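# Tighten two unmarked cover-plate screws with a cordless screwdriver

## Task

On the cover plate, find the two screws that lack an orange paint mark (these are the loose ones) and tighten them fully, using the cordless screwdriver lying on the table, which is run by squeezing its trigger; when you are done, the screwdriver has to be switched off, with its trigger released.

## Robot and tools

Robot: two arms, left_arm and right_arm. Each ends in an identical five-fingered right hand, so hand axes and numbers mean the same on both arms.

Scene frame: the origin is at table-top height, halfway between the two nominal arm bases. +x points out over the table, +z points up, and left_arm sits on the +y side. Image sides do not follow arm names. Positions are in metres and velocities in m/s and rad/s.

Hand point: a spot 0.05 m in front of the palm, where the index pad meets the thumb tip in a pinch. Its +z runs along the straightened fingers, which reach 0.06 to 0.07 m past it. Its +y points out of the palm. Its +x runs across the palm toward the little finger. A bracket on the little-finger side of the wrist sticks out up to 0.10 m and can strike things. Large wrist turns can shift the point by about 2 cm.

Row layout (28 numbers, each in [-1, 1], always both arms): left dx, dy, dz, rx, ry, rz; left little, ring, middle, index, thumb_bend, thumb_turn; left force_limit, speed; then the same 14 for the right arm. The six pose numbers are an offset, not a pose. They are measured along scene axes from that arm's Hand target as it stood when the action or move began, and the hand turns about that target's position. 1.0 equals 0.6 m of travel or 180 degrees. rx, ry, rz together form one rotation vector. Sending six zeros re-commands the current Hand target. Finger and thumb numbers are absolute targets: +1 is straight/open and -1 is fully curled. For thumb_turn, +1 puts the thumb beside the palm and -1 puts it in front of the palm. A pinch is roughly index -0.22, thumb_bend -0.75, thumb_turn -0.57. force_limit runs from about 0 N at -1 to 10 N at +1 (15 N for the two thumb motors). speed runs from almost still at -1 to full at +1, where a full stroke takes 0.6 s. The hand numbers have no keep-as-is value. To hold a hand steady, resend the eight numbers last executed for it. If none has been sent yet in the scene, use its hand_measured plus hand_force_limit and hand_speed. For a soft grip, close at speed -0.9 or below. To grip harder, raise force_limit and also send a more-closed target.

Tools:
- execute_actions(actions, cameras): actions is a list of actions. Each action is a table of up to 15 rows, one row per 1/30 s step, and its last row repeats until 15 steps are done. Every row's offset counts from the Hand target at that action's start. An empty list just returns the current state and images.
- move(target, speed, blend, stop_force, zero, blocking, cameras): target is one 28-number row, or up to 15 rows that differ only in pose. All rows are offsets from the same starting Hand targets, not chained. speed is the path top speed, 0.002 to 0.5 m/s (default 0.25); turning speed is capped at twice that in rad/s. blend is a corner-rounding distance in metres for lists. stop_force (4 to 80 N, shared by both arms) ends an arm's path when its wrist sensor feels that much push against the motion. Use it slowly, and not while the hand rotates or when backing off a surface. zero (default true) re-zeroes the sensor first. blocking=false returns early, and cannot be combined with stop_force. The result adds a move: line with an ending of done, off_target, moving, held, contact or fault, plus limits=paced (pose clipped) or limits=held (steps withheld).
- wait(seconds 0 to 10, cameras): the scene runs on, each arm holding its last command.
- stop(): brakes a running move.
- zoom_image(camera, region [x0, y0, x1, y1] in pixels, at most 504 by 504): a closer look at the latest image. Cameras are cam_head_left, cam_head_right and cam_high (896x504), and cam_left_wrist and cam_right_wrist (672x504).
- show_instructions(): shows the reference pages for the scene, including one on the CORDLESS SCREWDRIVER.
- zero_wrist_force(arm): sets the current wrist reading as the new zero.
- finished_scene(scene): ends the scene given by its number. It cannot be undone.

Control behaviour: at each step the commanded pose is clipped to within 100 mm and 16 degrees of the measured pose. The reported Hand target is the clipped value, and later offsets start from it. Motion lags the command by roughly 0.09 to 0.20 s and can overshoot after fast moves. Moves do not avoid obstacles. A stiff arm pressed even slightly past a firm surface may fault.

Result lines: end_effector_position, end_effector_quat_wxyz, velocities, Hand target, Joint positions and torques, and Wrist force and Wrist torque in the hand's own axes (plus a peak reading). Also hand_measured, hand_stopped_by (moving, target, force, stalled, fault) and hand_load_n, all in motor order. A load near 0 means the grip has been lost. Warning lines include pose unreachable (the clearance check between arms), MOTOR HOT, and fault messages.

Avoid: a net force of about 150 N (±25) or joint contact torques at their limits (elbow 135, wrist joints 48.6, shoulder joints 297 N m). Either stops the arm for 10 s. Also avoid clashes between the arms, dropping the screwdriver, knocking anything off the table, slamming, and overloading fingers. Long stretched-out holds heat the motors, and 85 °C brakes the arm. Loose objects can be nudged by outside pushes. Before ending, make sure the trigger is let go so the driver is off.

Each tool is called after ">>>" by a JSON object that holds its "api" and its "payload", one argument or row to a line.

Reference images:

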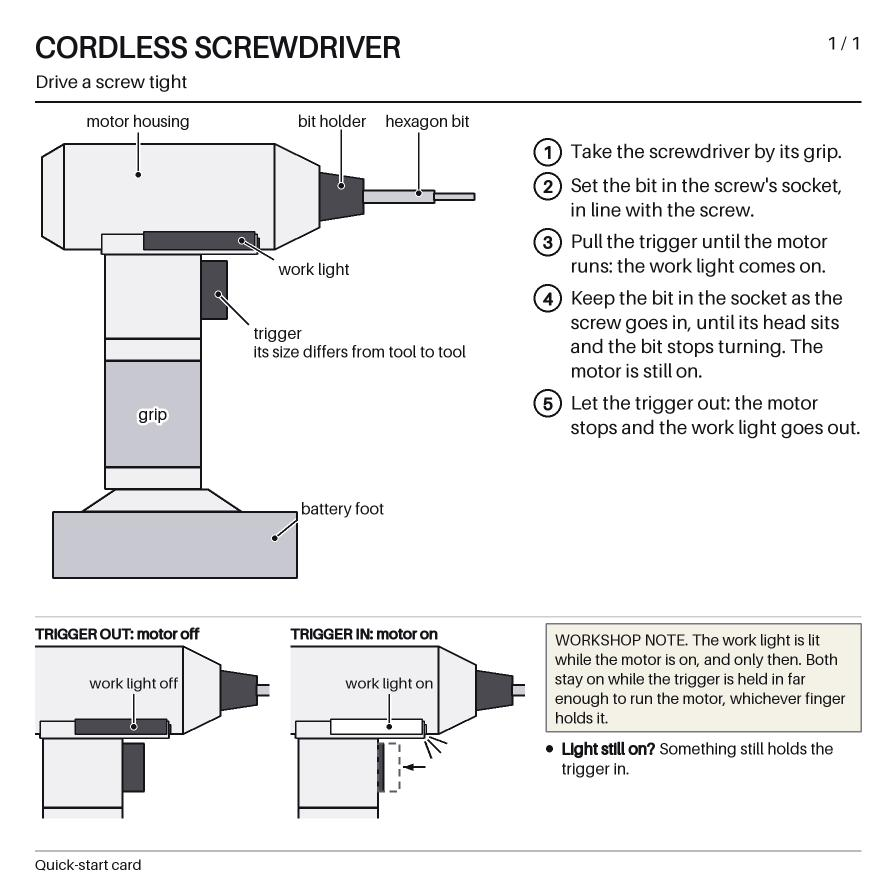

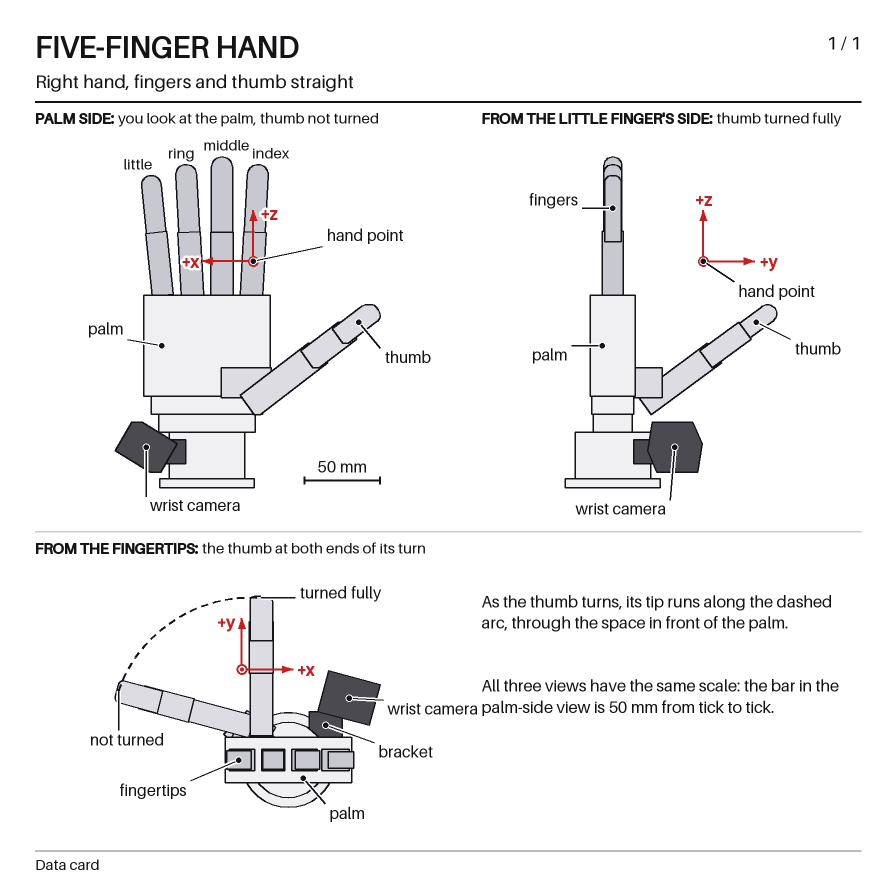

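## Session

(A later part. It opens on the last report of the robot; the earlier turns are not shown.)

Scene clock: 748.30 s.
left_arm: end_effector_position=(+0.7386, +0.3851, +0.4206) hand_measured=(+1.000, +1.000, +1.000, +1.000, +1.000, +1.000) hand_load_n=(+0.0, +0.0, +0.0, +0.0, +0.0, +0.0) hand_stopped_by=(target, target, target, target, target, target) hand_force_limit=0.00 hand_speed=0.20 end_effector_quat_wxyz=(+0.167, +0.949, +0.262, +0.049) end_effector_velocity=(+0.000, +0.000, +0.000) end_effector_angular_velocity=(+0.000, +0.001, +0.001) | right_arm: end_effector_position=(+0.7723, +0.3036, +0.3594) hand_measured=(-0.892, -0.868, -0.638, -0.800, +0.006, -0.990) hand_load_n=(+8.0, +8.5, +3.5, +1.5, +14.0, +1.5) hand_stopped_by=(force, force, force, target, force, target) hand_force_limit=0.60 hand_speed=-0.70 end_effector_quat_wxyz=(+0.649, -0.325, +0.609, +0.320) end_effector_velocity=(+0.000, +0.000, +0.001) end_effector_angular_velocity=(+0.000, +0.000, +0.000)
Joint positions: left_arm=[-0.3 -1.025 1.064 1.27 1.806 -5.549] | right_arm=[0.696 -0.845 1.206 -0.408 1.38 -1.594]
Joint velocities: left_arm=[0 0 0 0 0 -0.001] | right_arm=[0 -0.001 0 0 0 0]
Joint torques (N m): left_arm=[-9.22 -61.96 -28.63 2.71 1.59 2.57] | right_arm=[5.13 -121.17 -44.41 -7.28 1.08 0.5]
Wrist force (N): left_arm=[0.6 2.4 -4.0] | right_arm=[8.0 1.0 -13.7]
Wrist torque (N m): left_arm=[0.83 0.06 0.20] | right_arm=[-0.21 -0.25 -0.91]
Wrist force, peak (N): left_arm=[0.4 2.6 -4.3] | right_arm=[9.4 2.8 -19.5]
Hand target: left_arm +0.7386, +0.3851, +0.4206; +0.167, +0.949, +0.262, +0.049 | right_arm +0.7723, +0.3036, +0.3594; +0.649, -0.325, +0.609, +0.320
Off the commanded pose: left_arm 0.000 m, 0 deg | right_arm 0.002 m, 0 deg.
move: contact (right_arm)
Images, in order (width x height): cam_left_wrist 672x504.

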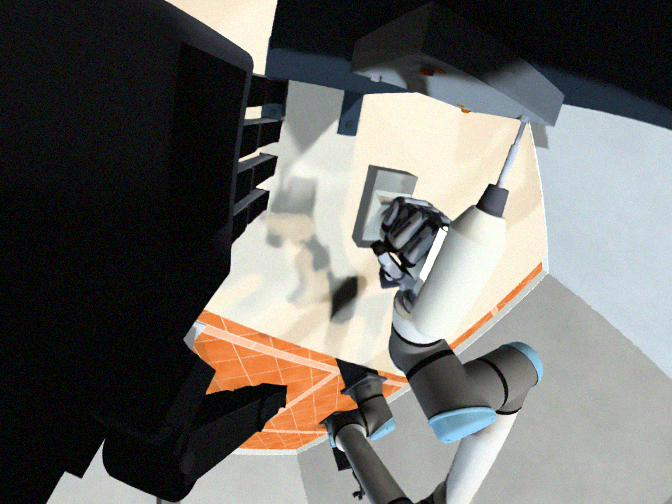

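>>> {"api": "move", "payload": {
  "target": [0,0,0,0,0,0,1,1,1,1,1,1,0,0.2,0,0,0,0,0,0,-0.98,-0.98,-0.93,-0.60,-0.97,-0.99,0.6,-0.7],
  "speed": 0.01,
  "cameras": ["cam_left_wrist"]
}}

>>> {"api": "zoom_image", "payload": {
  "camera": "cam_left_wrist",
  "region": [380, 190, 480, 290]
}}

Scene clock: 749.20 s.
left_arm: end_effector_position=(+0.7386, +0.3851, +0.4206) hand_measured=(+1.000, +1.000, +1.000, +1.000, +1.000, +1.000) hand_load_n=(+0.0, +0.0, +0.0, +0.0, +0.5, +0.0) hand_stopped_by=(target, target, target, target, target, target) hand_force_limit=0.00 hand_speed=0.20 end_effector_quat_wxyz=(+0.167, +0.949, +0.262, +0.049) end_effector_velocity=(+0.000, +0.001, +0.000) end_effector_angular_velocity=(+0.001, -0.001, +0.001) | right_arm: end_effector_position=(+0.7723, +0.3036, +0.3594) hand_measured=(-0.892, -0.868, -0.638, -0.600, +0.006, -0.990) hand_load_n=(+9.0, +9.0, +4.0, +1.0, +13.0, +2.0) hand_stopped_by=(force, force, force, target, force, target) hand_force_limit=0.60 hand_speed=-0.70 end_effector_quat_wxyz=(+0.649, -0.325, +0.609, +0.320) end_effector_velocity=(+0.000, +0.000, +0.001) end_effector_angular_velocity=(+0.000, +0.001, +0.000)
Joint positions: left_arm=[-0.3 -1.025 1.064 1.27 1.806 -5.549] | right_arm=[0.696 -0.845 1.206 -0.408 1.38 -1.594]
Joint velocities: left_arm=[0.001 0 0 -0.001 -0.001 0] | right_arm=[0 -0.001 0 0.002 0 0]
Joint torques (N m): left_arm=[-11.73 -60.6 -27.07 3.39 1.67 2.79] | right_arm=[6.18 -118.81 -45.51 -5.88 1.06 0.47]
Wrist force (N): left_arm=[0.6 2.5 -4.1] | right_arm=[6.2 -3.6 -3.7]
Wrist torque (N m): left_arm=[0.85 0.06 0.20] | right_arm=[-0.49 -0.40 -0.10]
Wrist force, peak (N): left_arm=[0.9 2.8 -4.3] | right_arm=[8.3 0.2 -14.3]
Hand target: left_arm +0.7386, +0.3851, +0.4206; +0.167, +0.949, +0.262, +0.049 | right_arm +0.7723, +0.3036, +0.3594; +0.649, -0.325, +0.609, +0.320
Off the commanded pose: left_arm 0.000 m, 0 deg | right_arm 0.000 m, 0 deg.
move: done
Images, in order (width x height): cam_left_wrist 672x504.

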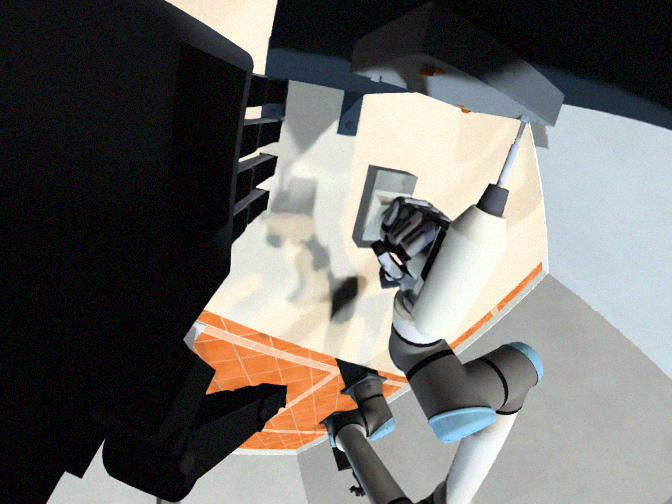

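Scaled by 5.040 from the camera's 672x504 image, which has a finer 960x720 frame.

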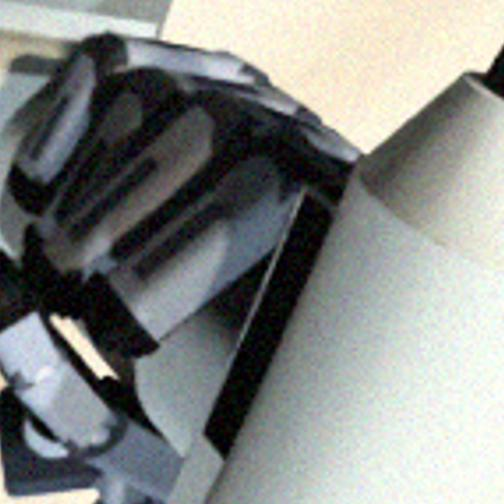

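>>> {"api": "move", "payload": {
  "target": [
    [0,0,0,0,0,0,1,1,1,1,1,1,0,0.2,-0.01603,-0.01196,0,0,0,0,-0.98,-0.98,-0.93,-0.60,-0.97,-0.99,0.6,-0.7],
    [-0.0889,0.1192,-0.099,0,0,0,1,1,1,1,1,1,0,0.2,-0.10493,0.10724,-0.099,0,0,0,-0.98,-0.98,-0.93,-0.60,-0.97,-0.99,0.6,-0.7],
    [-0.0889,0.1192,-0.099,0,0,0,1,1,1,1,1,1,0,0.2,-0.09358,0.11571,-0.099,0,0,0,-0.98,-0.98,-0.93,-0.60,-0.97,-0.99,0.6,-0.7]
  ],
  "speed": [0.03,0.08,0.03],
  "cameras": ["cam_left_wrist"]
}}

>>> {"api": "zoom_image", "payload": {
  "camera": "cam_left_wrist",
  "region": [505, 95, 541, 131]
}}

Scene clock: 751.83 s.
left_arm: end_effector_position=(+0.6851, +0.4567, +0.3613) hand_measured=(+1.000, +1.000, +1.000, +1.000, +1.000, +1.000) hand_load_n=(+0.0, +0.0, +0.0, +0.0, +0.0, +0.0) hand_stopped_by=(target, target, target, target, target, target) hand_force_limit=0.00 hand_speed=0.20 end_effector_quat_wxyz=(+0.167, +0.949, +0.262, +0.049) end_effector_velocity=(+0.000, +0.000, +0.001) end_effector_angular_velocity=(+0.000, -0.001, -0.001) | right_arm: end_effector_position=(+0.7161, +0.3731, +0.2999) hand_measured=(-0.892, -0.868, -0.638, -0.600, +0.006, -0.990) hand_load_n=(+8.0, +8.5, +4.0, +1.0, +12.5, +2.5) hand_stopped_by=(force, force, force, target, force, target) hand_force_limit=0.60 hand_speed=-0.70 end_effector_quat_wxyz=(+0.649, -0.325, +0.609, +0.320) end_effector_velocity=(+0.000, -0.001, +0.000) end_effector_angular_velocity=(+0.001, -0.001, +0.000)
Joint positions: left_arm=[-0.223 -1.108 1.298 1.137 1.825 -5.471] | right_arm=[0.788 -0.762 1.168 -0.453 1.472 -1.598]
Joint velocities: left_arm=[0 0 0 0 0 0.001] | right_arm=[0 -0.001 0.003 -0.003 0 0]
Joint torques (N m): left_arm=[-18.66 -48.8 -50.79 6.81 -1.18 -3.36] | right_arm=[-13.01 -129.61 -40.47 -6.07 -0.49 1.23]
Wrist force (N): left_arm=[0.4 2.8 -3.8] | right_arm=[8.2 -3.4 -3.6]
Wrist torque (N m): left_arm=[0.89 0.08 0.18] | right_arm=[-0.50 -0.16 0.05]
Wrist force, peak (N): left_arm=[0.5 3.3 -4.1] | right_arm=[9.6 -1.7 -3.7]
Hand target: left_arm +0.6852, +0.4566, +0.3613; +0.167, +0.949, +0.262, +0.049 | right_arm +0.7161, +0.3730, +0.3000; +0.649, -0.325, +0.609, +0.320
Off the commanded pose: left_arm 0.000 m, 0 deg | right_arm 0.000 m, 0 deg.
move: done
Images, in order (width x height): cam_left_wrist 672x504.

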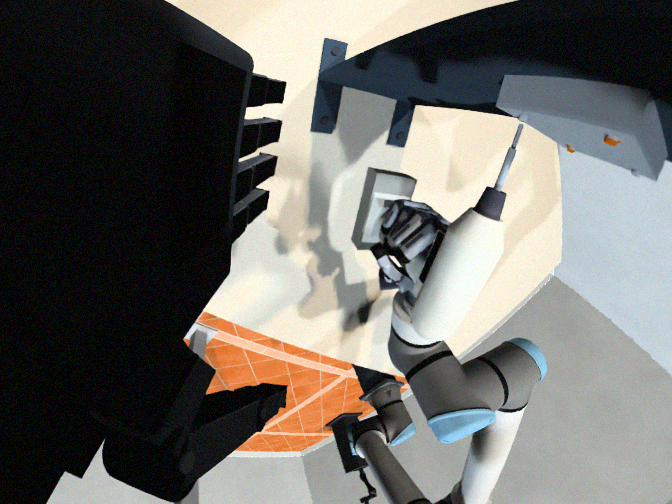

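Scaled by 14.000 from the camera's 672x504 image, which has a finer 960x720 frame.

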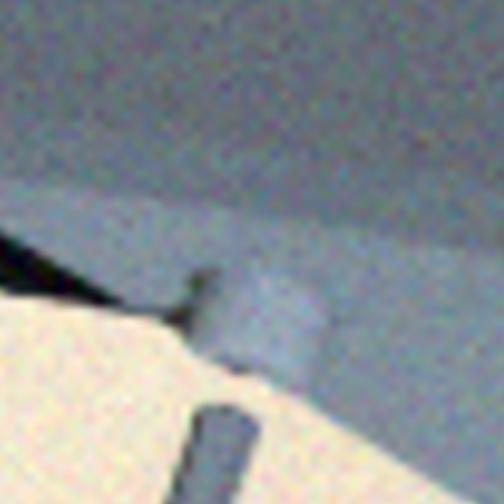

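>>> {"api": "move", "payload": {
  "target": [0,0,0,0,0,0,1,1,1,1,1,1,0,0.2,0.014,0.0105,0,0,0,0,-0.98,-0.98,-0.93,-0.60,-0.97,-0.99,0.6,-0.7],
  "speed": 0.008,
  "stop_force": 8,
  "cameras": []
}}

>>> {"api": "move", "payload": {
  "target": [0,0,0,0,0,0,1,1,1,1,1,1,0,0.2,0.0025,0.0019,0,0,0,0,-0.98,-0.98,-0.93,-0.80,-0.97,-0.99,0.6,-0.7],
  "speed": 0.006,
  "stop_force": 10,
  "cameras": ["cam_left_wrist"]
}}

>>> {"api": "zoom_image", "payload": {
  "camera": "cam_left_wrist",
  "region": [505, 95, 541, 131]
}}

>>> {"api": "move", "payload": {
  "target": [0,0,0,0,0,0,1,1,1,1,1,1,0,0.2,0.0025,0.0019,0,0,0,0,-0.98,-0.98,-0.93,-0.80,-0.97,-0.99,0.6,-0.7],
  "speed": 0.006,
  "stop_force": 12,
  "cameras": ["cam_left_wrist"]
}}

>>> {"api": "zoom_image", "payload": {
  "camera": "cam_left_wrist",
  "region": [505, 95, 541, 131]
}}

Scene clock: 753.37 s.
left_arm: end_effector_position=(+0.6852, +0.4566, +0.3613) hand_measured=(+1.000, +1.000, +1.000, +1.000, +1.000, +1.000) hand_load_n=(+0.0, +0.0, +0.0, +0.5, +0.0, +0.0) hand_stopped_by=(target, target, target, target, target, target) hand_force_limit=0.00 hand_speed=0.20 end_effector_quat_wxyz=(+0.167, +0.949, +0.262, +0.049) end_effector_velocity=(+0.000, +0.001, +0.000) end_effector_angular_velocity=(+0.000, +0.000, +0.001) | right_arm: end_effector_position=(+0.7185, +0.3748, +0.3001) hand_measured=(-0.892, -0.868, -0.638, -0.600, +0.006, -0.990) hand_load_n=(+8.5, +9.0, +4.0, +1.0, +12.5, +2.0) hand_stopped_by=(force, force, force, target, force, target) hand_force_limit=0.60 hand_speed=-0.70 end_effector_quat_wxyz=(+0.649, -0.325, +0.609, +0.320) end_effector_velocity=(+0.000, +0.000, +0.000) end_effector_angular_velocity=(-0.001, +0.000, +0.000)
Joint positions: left_arm=[-0.223 -1.108 1.298 1.138 1.825 -5.471] | right_arm=[0.788 -0.758 1.159 -0.449 1.472 -1.598]
Joint velocities: left_arm=[0.001 0 0 0 0 0] | right_arm=[0 0 0 0.001 0 0]
Joint torques (N m): left_arm=[-13.09 -53.92 -47.09 5.21 -1.1 -3.39] | right_arm=[-1.04 -128.7 -43.49 -7.38 3.07 1.44]
Wrist force (N): left_arm=[0.4 2.5 -4.1] | right_arm=[9.1 -1.2 -7.3]
Wrist torque (N m): left_arm=[0.86 0.10 0.18] | right_arm=[-0.47 -0.18 0.04]
Wrist force, peak (N): left_arm=[0.6 2.8 -4.5] | right_arm=[10.7 0.8 -15.2]
Hand target: left_arm +0.6852, +0.4566, +0.3613; +0.167, +0.949, +0.262, +0.049 | right_arm +0.7185, +0.3748, +0.3001; +0.649, -0.325, +0.609, +0.320
Off the commanded pose: left_arm 0.000 m, 0 deg | right_arm 0.008 m, 0 deg.
move: contact (right_arm)
No camera images: "cameras" was empty.

Scene clock: 754.23 s.
left_arm: end_effector_position=(+0.6852, +0.4566, +0.3613) hand_measured=(+1.000, +1.000, +1.000, +1.000, +1.000, +1.000) hand_load_n=(+0.0, +0.0, +0.0, +0.0, +0.0, +0.0) hand_stopped_by=(target, target, target, target, target, target) hand_force_limit=0.00 hand_speed=0.20 end_effector_quat_wxyz=(+0.167, +0.949, +0.262, +0.049) end_effector_velocity=(+0.000, +0.000, +0.000) end_effector_angular_velocity=(-0.001, -0.001, -0.001) | right_arm: end_effector_position=(+0.7187, +0.3750, +0.3001) hand_measured=(-0.892, -0.868, -0.638, -0.800, +0.006, -0.990) hand_load_n=(+7.5, +8.5, +4.0, +2.0, +13.0, +2.0) hand_stopped_by=(force, force, force, target, force, target) hand_force_limit=0.60 hand_speed=-0.70 end_effector_quat_wxyz=(+0.649, -0.325, +0.609, +0.320) end_effector_velocity=(+0.000, +0.000, +0.000) end_effector_angular_velocity=(+0.000, +0.000, +0.000)
Joint positions: left_arm=[-0.223 -1.108 1.298 1.138 1.825 -5.471] | right_arm=[0.788 -0.757 1.159 -0.449 1.472 -1.598]
Joint velocities: left_arm=[0.001 0 0 0 0.001 0.001] | right_arm=[0 0 0 -0.001 0 0]
Joint torques (N m): left_arm=[-11.31 -52.44 -44.88 4.8 -1.27 -3.36] | right_arm=[-6.51 -126.19 -40.77 -6.28 2.92 1.23]
Wrist force (N): left_arm=[0.4 3.0 -4.1] | right_arm=[6.6 -1.2 -5.4]
Wrist torque (N m): left_arm=[0.93 0.09 0.18] | right_arm=[-0.56 -0.03 -0.90]
Wrist force, peak (N): left_arm=[0.6 2.8 -4.3] | right_arm=[13.2 3.6 -21.9]
Hand target: left_arm +0.6852, +0.4566, +0.3613; +0.167, +0.949, +0.262, +0.049 | right_arm +0.7187, +0.3750, +0.3001; +0.649, -0.325, +0.609, +0.320
Off the commanded pose: left_arm 0.000 m, 0 deg | right_arm 0.002 m, 0 deg.
move: contact (right_arm)
Images, in order (width x height): cam_left_wrist 672x504.

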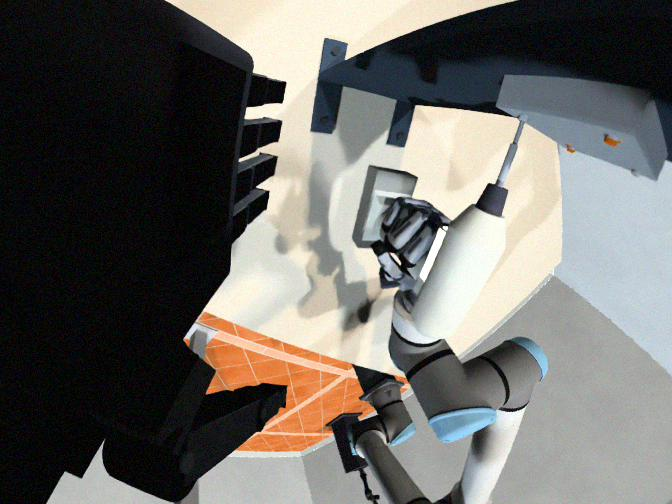

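Scaled by 14.000 from the camera's 672x504 image, which has a finer 960x720 frame.

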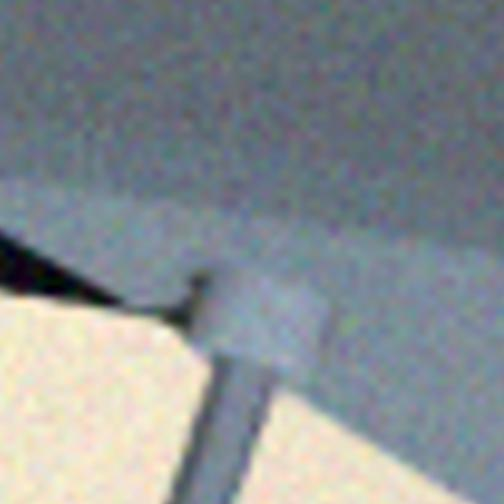

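Scene clock: 755.17 s.
left_arm: end_effector_position=(+0.6852, +0.4566, +0.3613) hand_measured=(+1.000, +1.000, +1.000, +1.000, +1.000, +1.000) hand_load_n=(+0.0, +0.0, +0.0, +0.0, +0.0, +0.0) hand_stopped_by=(target, target, target, target, target, target) hand_force_limit=0.00 hand_speed=0.20 end_effector_quat_wxyz=(+0.167, +0.949, +0.262, +0.049) end_effector_velocity=(+0.000, +0.000, +0.000) end_effector_angular_velocity=(+0.000, -0.001, -0.001) | right_arm: end_effector_position=(+0.7190, +0.3752, +0.3001) hand_measured=(-0.892, -0.868, -0.638, -0.800, +0.006, -0.990) hand_load_n=(+7.5, +8.5, +3.5, +1.5, +13.5, +1.5) hand_stopped_by=(force, force, force, target, force, target) hand_force_limit=0.60 hand_speed=-0.70 end_effector_quat_wxyz=(+0.649, -0.325, +0.609, +0.320) end_effector_velocity=(+0.000, +0.000, +0.000) end_effector_angular_velocity=(+0.000, +0.000, +0.000)
Joint positions: left_arm=[-0.223 -1.108 1.298 1.138 1.825 -5.471] | right_arm=[0.788 -0.757 1.157 -0.448 1.472 -1.598]
Joint velocities: left_arm=[0 0 0 0 0 0.002] | right_arm=[0 0 0 0 0 0]
Joint torques (N m): left_arm=[-11.47 -53.67 -43.89 4.21 -1.02 -3.38] | right_arm=[-7.37 -129.21 -45.9 -8.46 3.63 1.45]
Wrist force (N): left_arm=[0.7 2.7 -3.9] | right_arm=[9.5 2.4 -16.0]
Wrist torque (N m): left_arm=[0.87 0.05 0.20] | right_arm=[-0.19 -0.01 -0.79]
Wrist force, peak (N): left_arm=[0.8 3.0 -4.4] | right_arm=[11.0 3.5 -21.1]
Hand target: left_arm +0.6852, +0.4566, +0.3613; +0.167, +0.949, +0.262, +0.049 | right_arm +0.7189, +0.3752, +0.3001; +0.649, -0.325, +0.609, +0.320
Off the commanded pose: left_arm 0.000 m, 0 deg | right_arm 0.002 m, 0 deg.
move: contact (right_arm)
Images, in order (width x height): cam_left_wrist 672x504.

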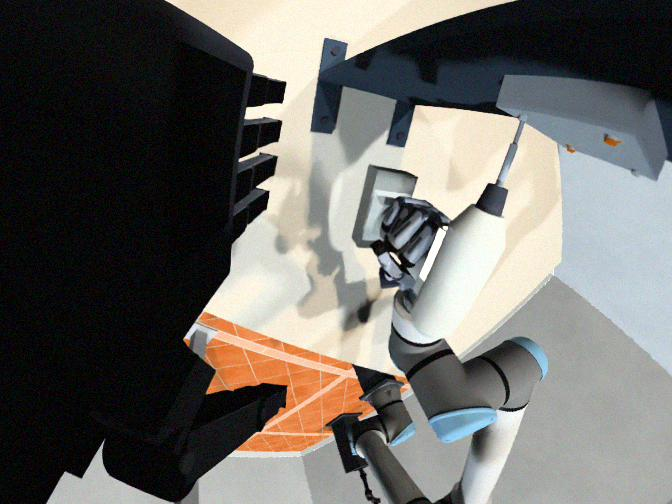

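Scaled by 14.000 from the camera's 672x504 image, which has a finer 960x720 frame.

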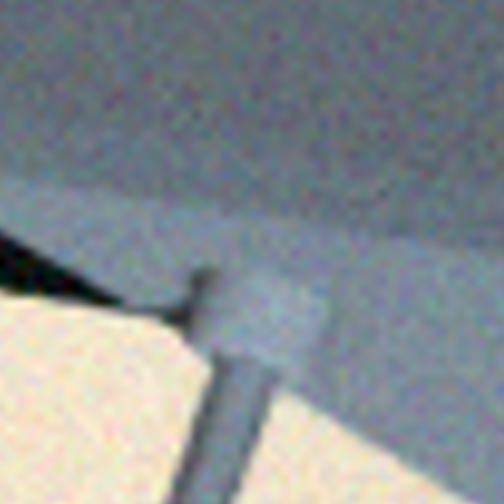

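>>> {"api": "move", "payload": {
  "target": [0,0,0,0,0,0,1,1,1,1,1,1,0,0.2,0,0,0,0,0,0,-0.98,-0.98,-0.93,-0.60,-0.97,-0.99,0.6,-0.7],
  "speed": 0.01,
  "cameras": ["cam_left_wrist"]
}}

>>> {"api": "zoom_image", "payload": {
  "camera": "cam_left_wrist",
  "region": [380, 190, 480, 290]
}}

>>> {"api": "move", "payload": {
  "target": [
    [0,0,0,0,0,0,1,1,1,1,1,1,0,0.2,-0.0401,-0.0299,0,0,0,0,-0.98,-0.98,-0.93,-0.60,-0.97,-0.99,0.6,-0.7],
    [0,0,0,0,0,0,1,1,1,1,1,1,0,0.2,0.0483,-0.4382,-0.10,0,0,0,-0.98,-0.98,-0.93,-0.60,-0.97,-0.99,0.6,-0.7]
  ],
  "speed": [0.03,0.12],
  "blend": [0.01,0],
  "cameras": ["cam_head_left","cam_high"]
}}

Scene clock: 756.63 s.
left_arm: end_effector_position=(+0.6852, +0.4566, +0.3613) hand_measured=(+1.000, +1.000, +1.000, +1.000, +1.000, +1.000) hand_load_n=(+0.0, +0.0, +0.0, +0.0, +0.0, +0.0) hand_stopped_by=(target, target, target, target, target, target) hand_force_limit=0.00 hand_speed=0.20 end_effector_quat_wxyz=(+0.167, +0.949, +0.262, +0.049) end_effector_velocity=(+0.000, -0.001, +0.000) end_effector_angular_velocity=(+0.000, +0.000, +0.000) | right_arm: end_effector_position=(+0.7190, +0.3752, +0.3001) hand_measured=(-0.892, -0.868, -0.638, -0.600, +0.006, -0.990) hand_load_n=(+8.5, +8.5, +3.5, +1.0, +13.0, +1.5) hand_stopped_by=(force, force, force, target, force, target) hand_force_limit=0.60 hand_speed=-0.70 end_effector_quat_wxyz=(+0.649, -0.325, +0.609, +0.320) end_effector_velocity=(+0.000, +0.000, -0.001) end_effector_angular_velocity=(+0.000, -0.001, +0.000)
Joint positions: left_arm=[-0.223 -1.108 1.298 1.138 1.825 -5.471] | right_arm=[0.788 -0.757 1.157 -0.448 1.472 -1.598]
Joint velocities: left_arm=[-0.001 0 0 0 0 -0.001] | right_arm=[0 0.001 0 -0.001 0 0]
Joint torques (N m): left_arm=[-12.56 -50.71 -40.09 3.71 -0.64 -3.35] | right_arm=[1.42 -128.1 -49.2 -7.14 3.75 1.56]
Wrist force (N): left_arm=[0.1 2.8 -4.3] | right_arm=[10.8 1.9 -16.4]
Wrist torque (N m): left_arm=[0.92 0.14 0.16] | right_arm=[-0.01 -0.21 0.09]
Wrist force, peak (N): left_arm=[0.5 2.9 -4.3] | right_arm=[11.0 1.8 -16.6]
Hand target: left_arm +0.6852, +0.4566, +0.3613; +0.167, +0.949, +0.262, +0.049 | right_arm +0.7189, +0.3752, +0.3001; +0.649, -0.325, +0.609, +0.320
Off the commanded pose: left_arm 0.000 m, 0 deg | right_arm 0.000 m, 0 deg.
move: done
Images, in order (width x height): cam_left_wrist 672x504.

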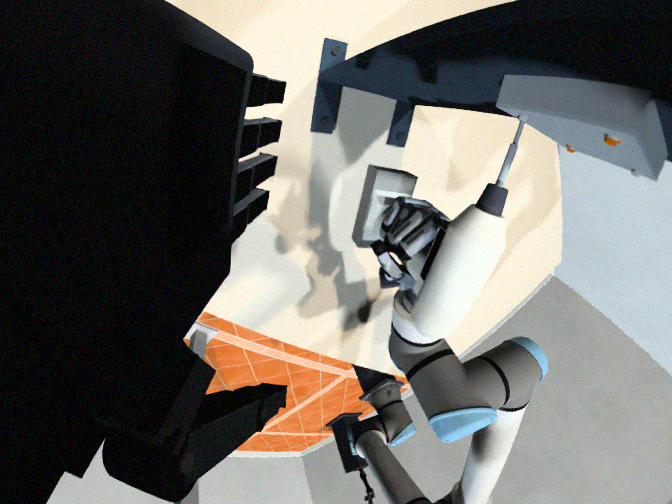

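Scaled by 5.040 from the camera's 672x504 image, which has a finer 960x720 frame.

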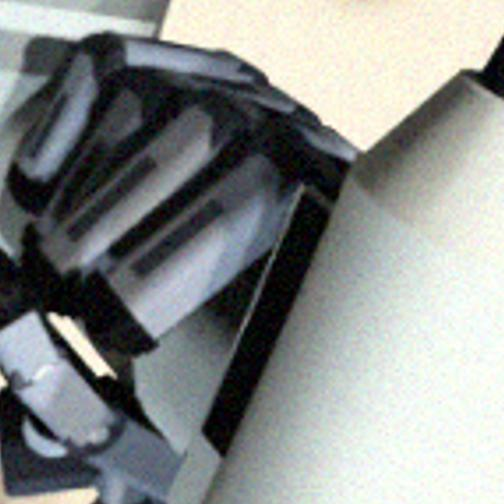

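Scene clock: 760.10 s.
left_arm: end_effector_position=(+0.6852, +0.4566, +0.3613) hand_measured=(+1.000, +1.000, +1.000, +1.000, +1.000, +1.000) hand_load_n=(+0.0, +0.0, +0.0, +0.0, +0.0, +0.0) hand_stopped_by=(target, target, target, target, target, target) hand_force_limit=0.00 hand_speed=0.20 end_effector_quat_wxyz=(+0.167, +0.949, +0.262, +0.049) end_effector_velocity=(+0.000, -0.001, +0.000) end_effector_angular_velocity=(+0.000, +0.000, -0.001) | right_arm: end_effector_position=(+0.7479, +0.1123, +0.2401) hand_measured=(-0.872, -0.806, -0.638, -0.600, +0.008, -0.990) hand_load_n=(+4.0, +0.0, +1.5, +1.5, +12.0, +2.0) hand_stopped_by=(force, force, force, target, force, target) hand_force_limit=0.60 hand_speed=-0.70 end_effector_quat_wxyz=(+0.649, -0.324, +0.609, +0.320) end_effector_velocity=(+0.000, +0.002, -0.001) end_effector_angular_velocity=(-0.001, +0.001, -0.001)
Joint positions: left_arm=[-0.223 -1.108 1.298 1.138 1.825 -5.471] | right_arm=[0.541 -0.982 1.69 -0.759 1.226 -1.585]
Joint velocities: left_arm=[-0.001 0 0 0 0 0] | right_arm=[0.002 0.002 -0.003 0.002 0.003 0]
Joint torques (N m): left_arm=[-6.55 -53.54 -34.18 1.76 -1.57 -3.41] | right_arm=[15.5 -86.81 -42.6 -1.5 2.55 0.74]
Wrist force (N): left_arm=[0.3 2.9 -4.3] | right_arm=[9.5 -3.0 -2.9]
Wrist torque (N m): left_arm=[0.94 0.13 0.17] | right_arm=[-0.51 -0.40 0.12]
Wrist force, peak (N): left_arm=[0.8 2.9 -4.5] | right_arm=[-35.6 -37.4 111.9]
Hand target: left_arm +0.6852, +0.4566, +0.3613; +0.167, +0.949, +0.262, +0.049 | right_arm +0.7479, +0.1124, +0.2399; +0.649, -0.324, +0.609, +0.320
Off the commanded pose: left_arm 0.000 m, 0 deg | right_arm 0.000 m, 0 deg.
move: done
Images, in order (width x height): cam_head_left 896x504, cam_high 896x504.

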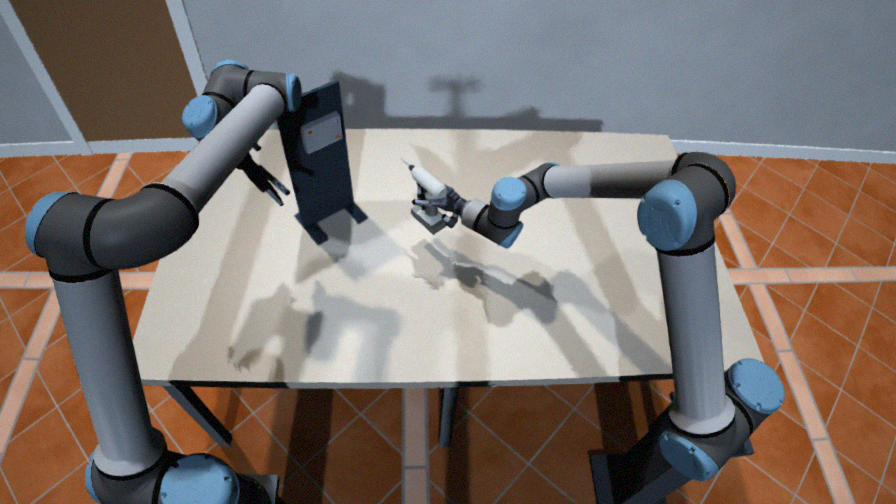

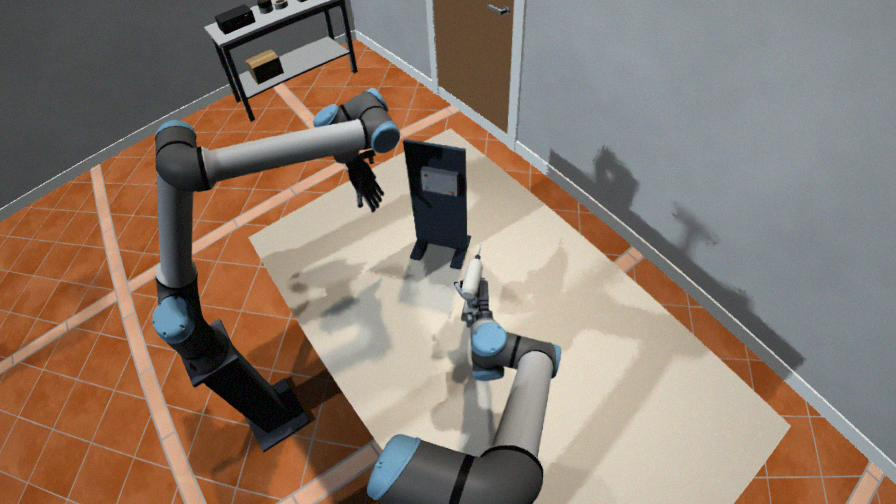

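>>> {"api": "zoom_image", "payload": {
  "camera": "cam_head_left",
  "region": [270, 80, 520, 260]
}}

>>> {"api": "zoom_image", "payload": {
  "camera": "cam_high",
  "region": [400, 130, 520, 340]
}}

Scaled by 2.016.

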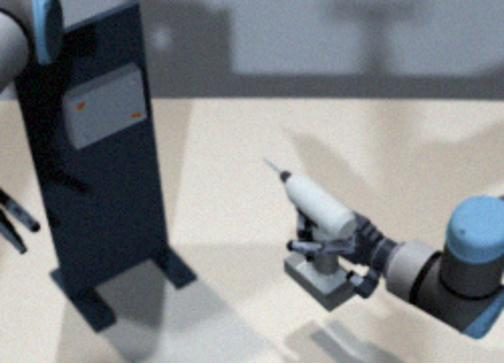

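Scaled by 2.400.

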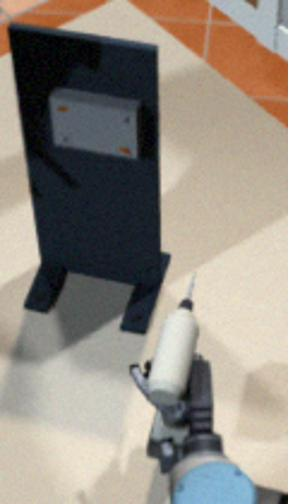

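>>> {"api": "wait", "payload": {
  "seconds": 0,
  "cameras": ["cam_left_wrist","cam_head_left","cam_head_right"]
}}

>>> {"api": "zoom_image", "payload": {
  "camera": "cam_left_wrist",
  "region": [505, 95, 541, 131]
}}

>>> {"api": "zoom_image", "payload": {
  "camera": "cam_left_wrist",
  "region": [490, 60, 670, 200]
}}

>>> {"api": "zoom_image", "payload": {
  "camera": "cam_head_right",
  "region": [330, 120, 530, 260]
}}

>>> {"api": "zoom_image", "payload": {
  "camera": "cam_head_left",
  "region": [390, 140, 510, 250]
}}

Scene clock: 760.53 s.
left_arm: end_effector_position=(+0.6852, +0.4566, +0.3613) hand_measured=(+1.000, +1.000, +1.000, +1.000, +1.000, +1.000) hand_load_n=(+0.0, +0.0, +0.0, +0.0, +0.0, +0.0) hand_stopped_by=(target, target, target, target, target, target) hand_force_limit=0.00 hand_speed=0.20 end_effector_quat_wxyz=(+0.167, +0.949, +0.262, +0.049) end_effector_velocity=(+0.000, +0.000, +0.000) end_effector_angular_velocity=(+0.000, -0.001, -0.001) | right_arm: end_effector_position=(+0.7479, +0.1124, +0.2400) hand_measured=(-0.872, -0.806, -0.638, -0.600, +0.008, -0.990) hand_load_n=(+4.0, +0.0, +1.5, +1.0, +12.0, +2.0) hand_stopped_by=(force, force, force, target, force, target) hand_force_limit=0.60 hand_speed=-0.70 end_effector_quat_wxyz=(+0.649, -0.324, +0.609, +0.320) end_effector_velocity=(+0.000, +0.000, -0.001) end_effector_angular_velocity=(+0.000, +0.001, +0.000)
Joint positions: left_arm=[-0.223 -1.108 1.298 1.138 1.825 -5.471] | right_arm=[0.541 -0.981 1.69 -0.759 1.226 -1.585]
Joint velocities: left_arm=[0 0 0 0 0 0] | right_arm=[0 0.001 0 0 0 0]
Joint torques (N m): left_arm=[-8.52 -56.53 -34.06 0.69 -1.3 -3.15] | right_arm=[13.63 -84.04 -33.51 -1.77 0.23 -0.62]
Wrist force (N): left_arm=[0.5 2.8 -3.8] | right_arm=[9.8 -3.4 -3.0]
Wrist torque (N m): left_arm=[0.89 0.07 0.19] | right_arm=[-0.56 -0.43 0.12]
Wrist force, peak (N): left_arm=[0.1 3.1 -4.2] | right_arm=[9.8 -3.4 -3.0]
Hand target: left_arm +0.6852, +0.4566, +0.3613; +0.167, +0.949, +0.262, +0.049 | right_arm +0.7479, +0.1124, +0.2399; +0.649, -0.324, +0.609, +0.320
Off the commanded pose: left_arm 0.000 m, 0 deg | right_arm 0.000 m, 0 deg.
Images, in order (width x height): cam_head_left 896x504, cam_head_right 896x504, cam_left_wrist 672x504.

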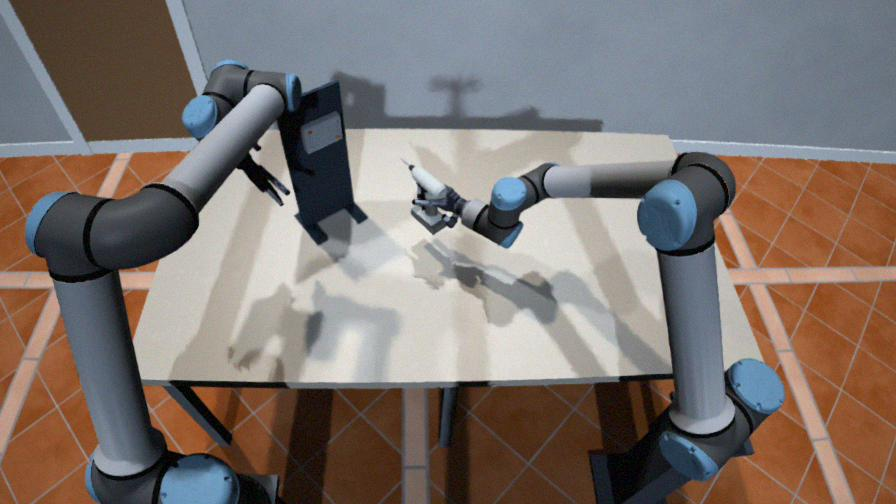

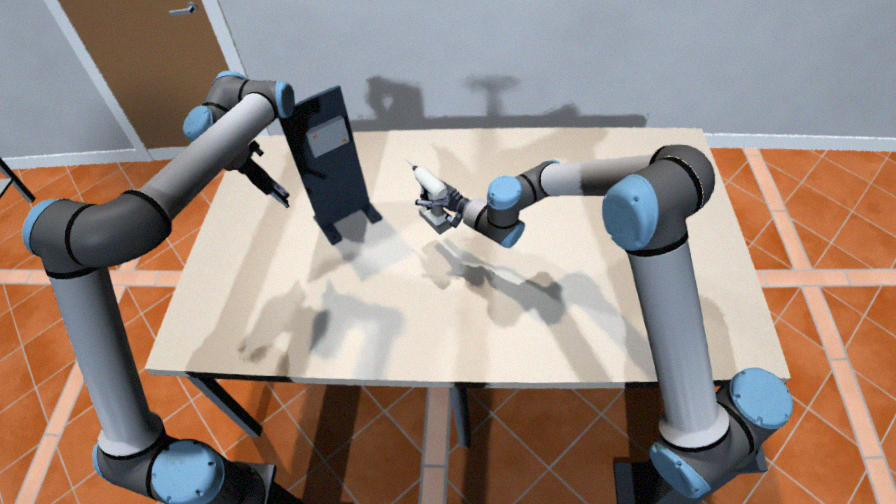

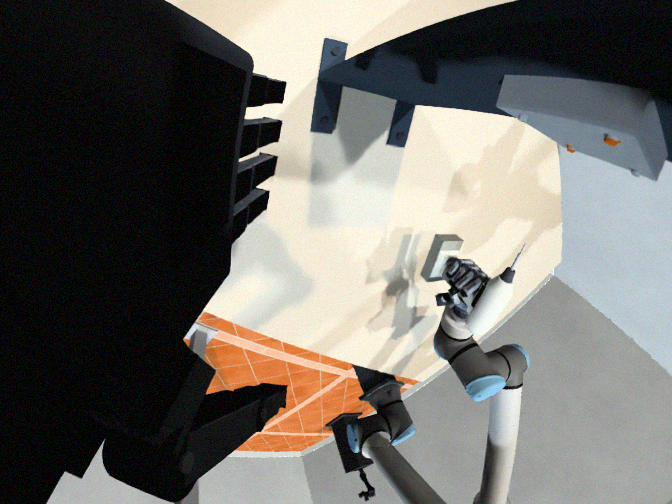

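Scaled by 14.000 from the camera's 672x504 image, which has a finer 960x720 frame.

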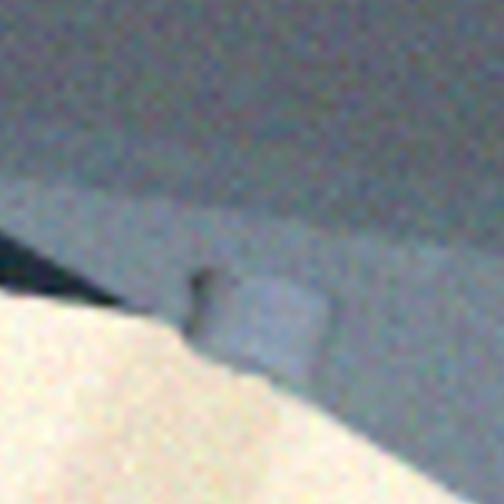

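Scaled by 2.800 from the camera's 672x504 image, which has a finer 960x720 frame.

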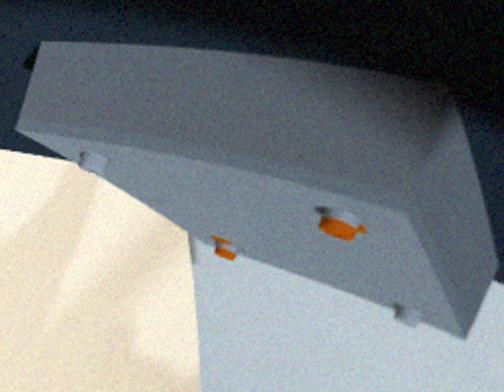

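Scaled by 2.520.

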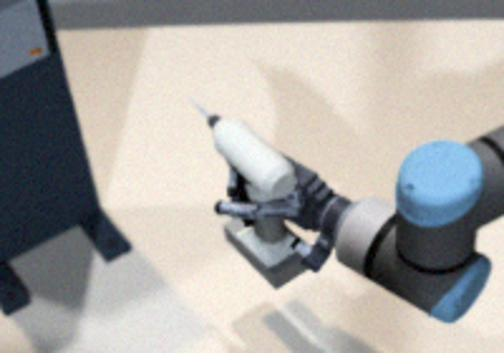

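Scaled by 4.200.

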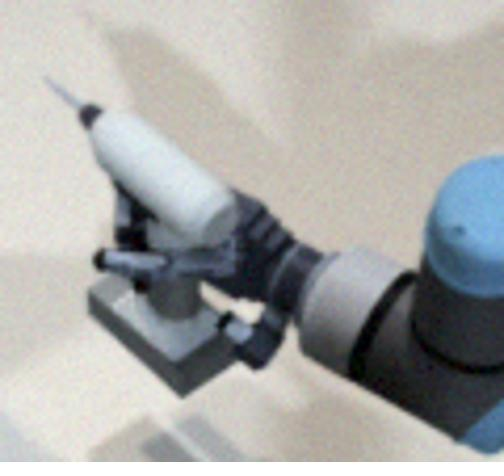

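>>> {"api": "move", "payload": {
  "target": [0,0,0,0,0,0,1,1,1,1,1,1,0,0.2,0,0,-0.16,0,0,0,-0.98,-0.98,-0.93,-0.60,-0.97,-0.99,0.6,-0.7],
  "speed": 0.08,
  "cameras": ["cam_head_left"]
}}

>>> {"api": "zoom_image", "payload": {
  "camera": "cam_head_left",
  "region": [390, 160, 510, 280]
}}

>>> {"api": "move", "payload": {
  "target": [0,0,0,0,0,0,1,1,1,1,1,1,0,0.2,0,0,-0.04,0,0,0,-0.98,-0.98,-0.93,-0.60,-0.97,-0.99,0.6,-0.7],
  "speed": 0.01,
  "stop_force": 6,
  "cameras": ["cam_head_left","cam_right_wrist"]
}}

>>> {"api": "zoom_image", "payload": {
  "camera": "cam_head_left",
  "region": [390, 160, 510, 280]
}}

Scene clock: 762.27 s.
left_arm: end_effector_position=(+0.6852, +0.4566, +0.3613) hand_measured=(+1.000, +1.000, +1.000, +1.000, +1.000, +1.000) hand_load_n=(+0.0, +0.0, +0.0, +0.0, -0.5, +0.0) hand_stopped_by=(target, target, target, target, target, target) hand_force_limit=0.00 hand_speed=0.20 end_effector_quat_wxyz=(+0.167, +0.949, +0.262, +0.049) end_effector_velocity=(+0.000, +0.001, -0.001) end_effector_angular_velocity=(+0.000, +0.000, +0.000) | right_arm: end_effector_position=(+0.7478, +0.1124, +0.1439) hand_measured=(-0.872, -0.806, -0.638, -0.600, +0.008, -0.990) hand_load_n=(+4.0, +0.0, +1.5, +1.0, +11.5, +2.0) hand_stopped_by=(force, force, force, target, force, target) hand_force_limit=0.60 hand_speed=-0.70 end_effector_quat_wxyz=(+0.649, -0.324, +0.609, +0.320) end_effector_velocity=(+0.000, +0.000, +0.003) end_effector_angular_velocity=(+0.000, -0.001, +0.000)
Joint positions: left_arm=[-0.223 -1.108 1.298 1.137 1.825 -5.471] | right_arm=[0.541 -0.871 1.715 -0.894 1.226 -1.585]
Joint velocities: left_arm=[0.001 0.001 0 -0.001 0.001 0.001] | right_arm=[0 -0.003 -0.001 0.003 0 0]
Joint torques (N m): left_arm=[-10.05 -54.66 -29.14 0.3 -1.07 -3.52] | right_arm=[14.97 -109.25 -39.68 -1.32 2.08 0.01]
Wrist force (N): left_arm=[0.3 2.9 -4.1] | right_arm=[9.3 -3.5 -3.4]
Wrist torque (N m): left_arm=[0.91 0.12 0.17] | right_arm=[-0.54 -0.37 0.10]
Wrist force, peak (N): left_arm=[0.3 2.9 -4.5] | right_arm=[11.2 -3.0 -3.4]
Hand target: left_arm +0.6852, +0.4566, +0.3613; +0.167, +0.949, +0.262, +0.049 | right_arm +0.7479, +0.1124, +0.1440; +0.649, -0.324, +0.609, +0.320
Off the commanded pose: left_arm 0.000 m, 0 deg | right_arm 0.000 m, 0 deg.
move: done
Images, in order (width x height): cam_head_left 896x504.

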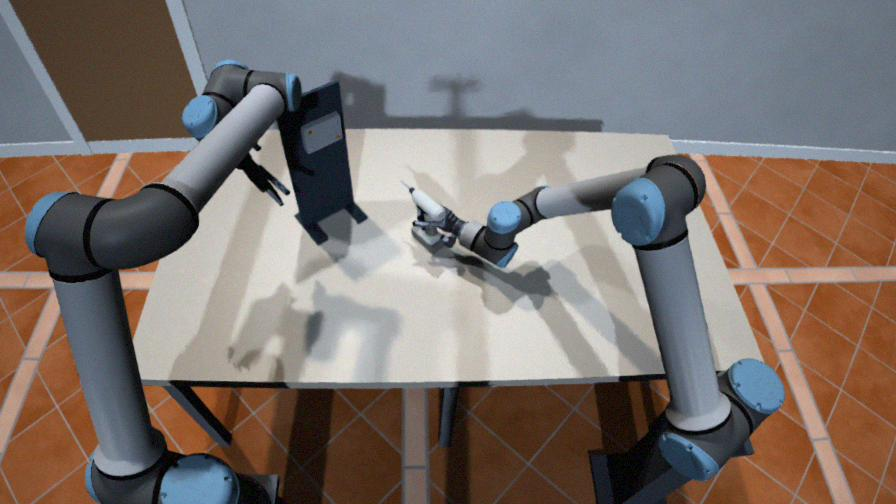

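Scaled by 4.200.

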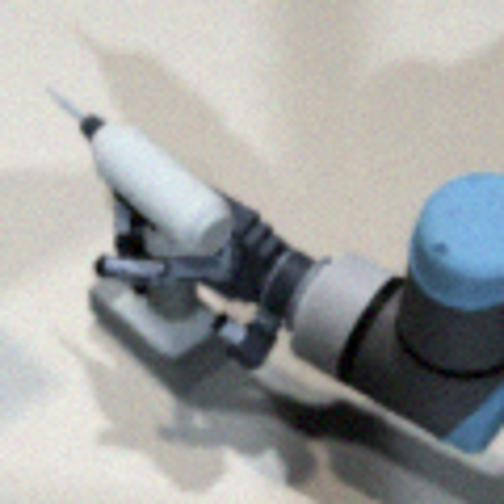

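Scene clock: 763.97 s.
left_arm: end_effector_position=(+0.6852, +0.4566, +0.3613) hand_measured=(+1.000, +1.000, +1.000, +1.000, +1.000, +1.000) hand_load_n=(+0.0, +0.0, +0.0, +0.0, +0.0, +0.0) hand_stopped_by=(target, target, target, target, target, target) hand_force_limit=0.00 hand_speed=0.20 end_effector_quat_wxyz=(+0.167, +0.949, +0.262, +0.049) end_effector_velocity=(+0.000, +0.000, +0.000) end_effector_angular_velocity=(+0.000, +0.000, +0.000) | right_arm: end_effector_position=(+0.7479, +0.1124, +0.1350) hand_measured=(-0.872, -0.806, -0.638, -0.600, +0.008, -0.990) hand_load_n=(+4.0, +0.0, +2.0, +1.0, +11.5, +3.0) hand_stopped_by=(force, force, force, target, force, target) hand_force_limit=0.60 hand_speed=-0.70 end_effector_quat_wxyz=(+0.649, -0.324, +0.609, +0.320) end_effector_velocity=(+0.000, +0.000, -0.001) end_effector_angular_velocity=(-0.001, +0.001, +0.000)
Joint positions: left_arm=[-0.223 -1.108 1.298 1.137 1.825 -5.471] | right_arm=[0.541 -0.859 1.716 -0.906 1.226 -1.585]
Joint velocities: left_arm=[0 0 0 0 0 0] | right_arm=[0 0.001 0 0.001 0 0]
Joint torques (N m): left_arm=[-8.66 -54.28 -25.43 0.05 -1.49 -3.46] | right_arm=[12.98 -104.26 -31.27 -1.19 0.58 1.07]
Wrist force (N): left_arm=[0.4 2.6 -4.0] | right_arm=[6.3 -2.9 -2.4]
Wrist torque (N m): left_arm=[0.85 0.09 0.18] | right_arm=[-0.48 -0.20 0.18]
Wrist force, peak (N): left_arm=[0.6 3.0 -4.4] | right_arm=[9.7 -3.4 -3.1]
Hand target: left_arm +0.6852, +0.4566, +0.3613; +0.167, +0.949, +0.262, +0.049 | right_arm +0.7479, +0.1125, +0.1350; +0.649, -0.324, +0.609, +0.320
Off the commanded pose: left_arm 0.000 m, 0 deg | right_arm 0.015 m, 0 deg.
move: contact (right_arm)
Images, in order (width x height): cam_head_left 896x504, cam_right_wrist 672x504.

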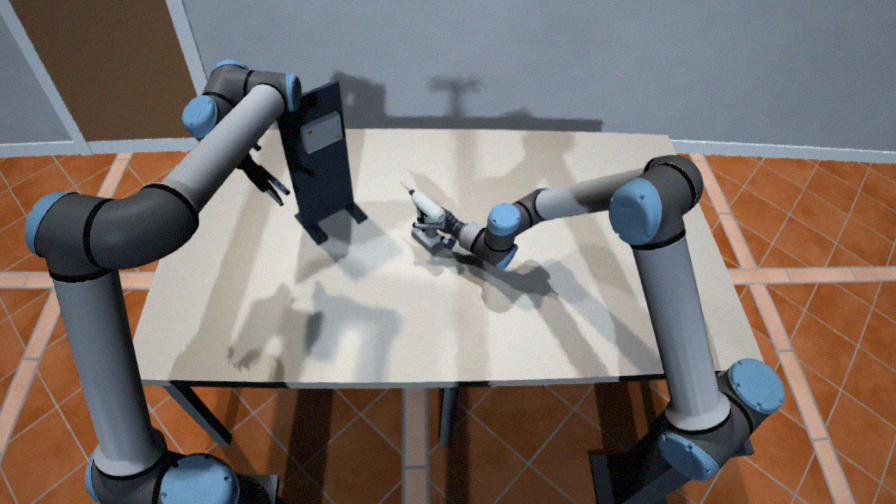

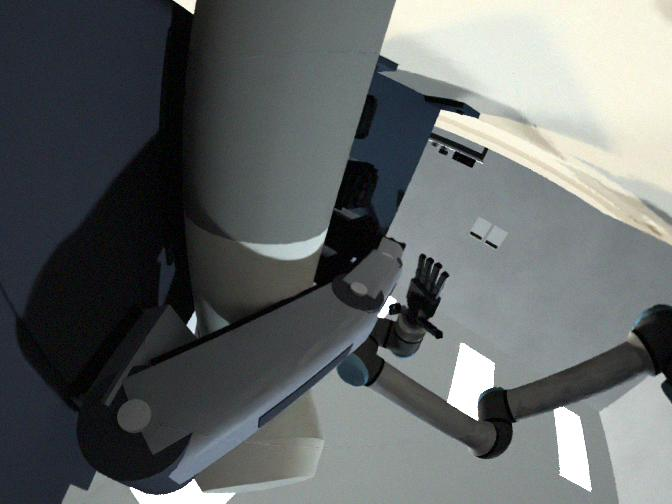

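Scaled by 4.200.

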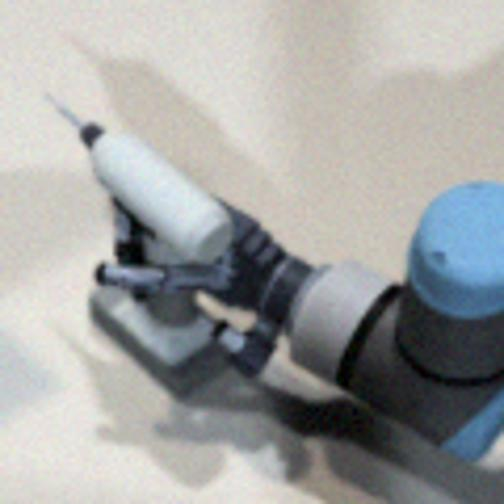

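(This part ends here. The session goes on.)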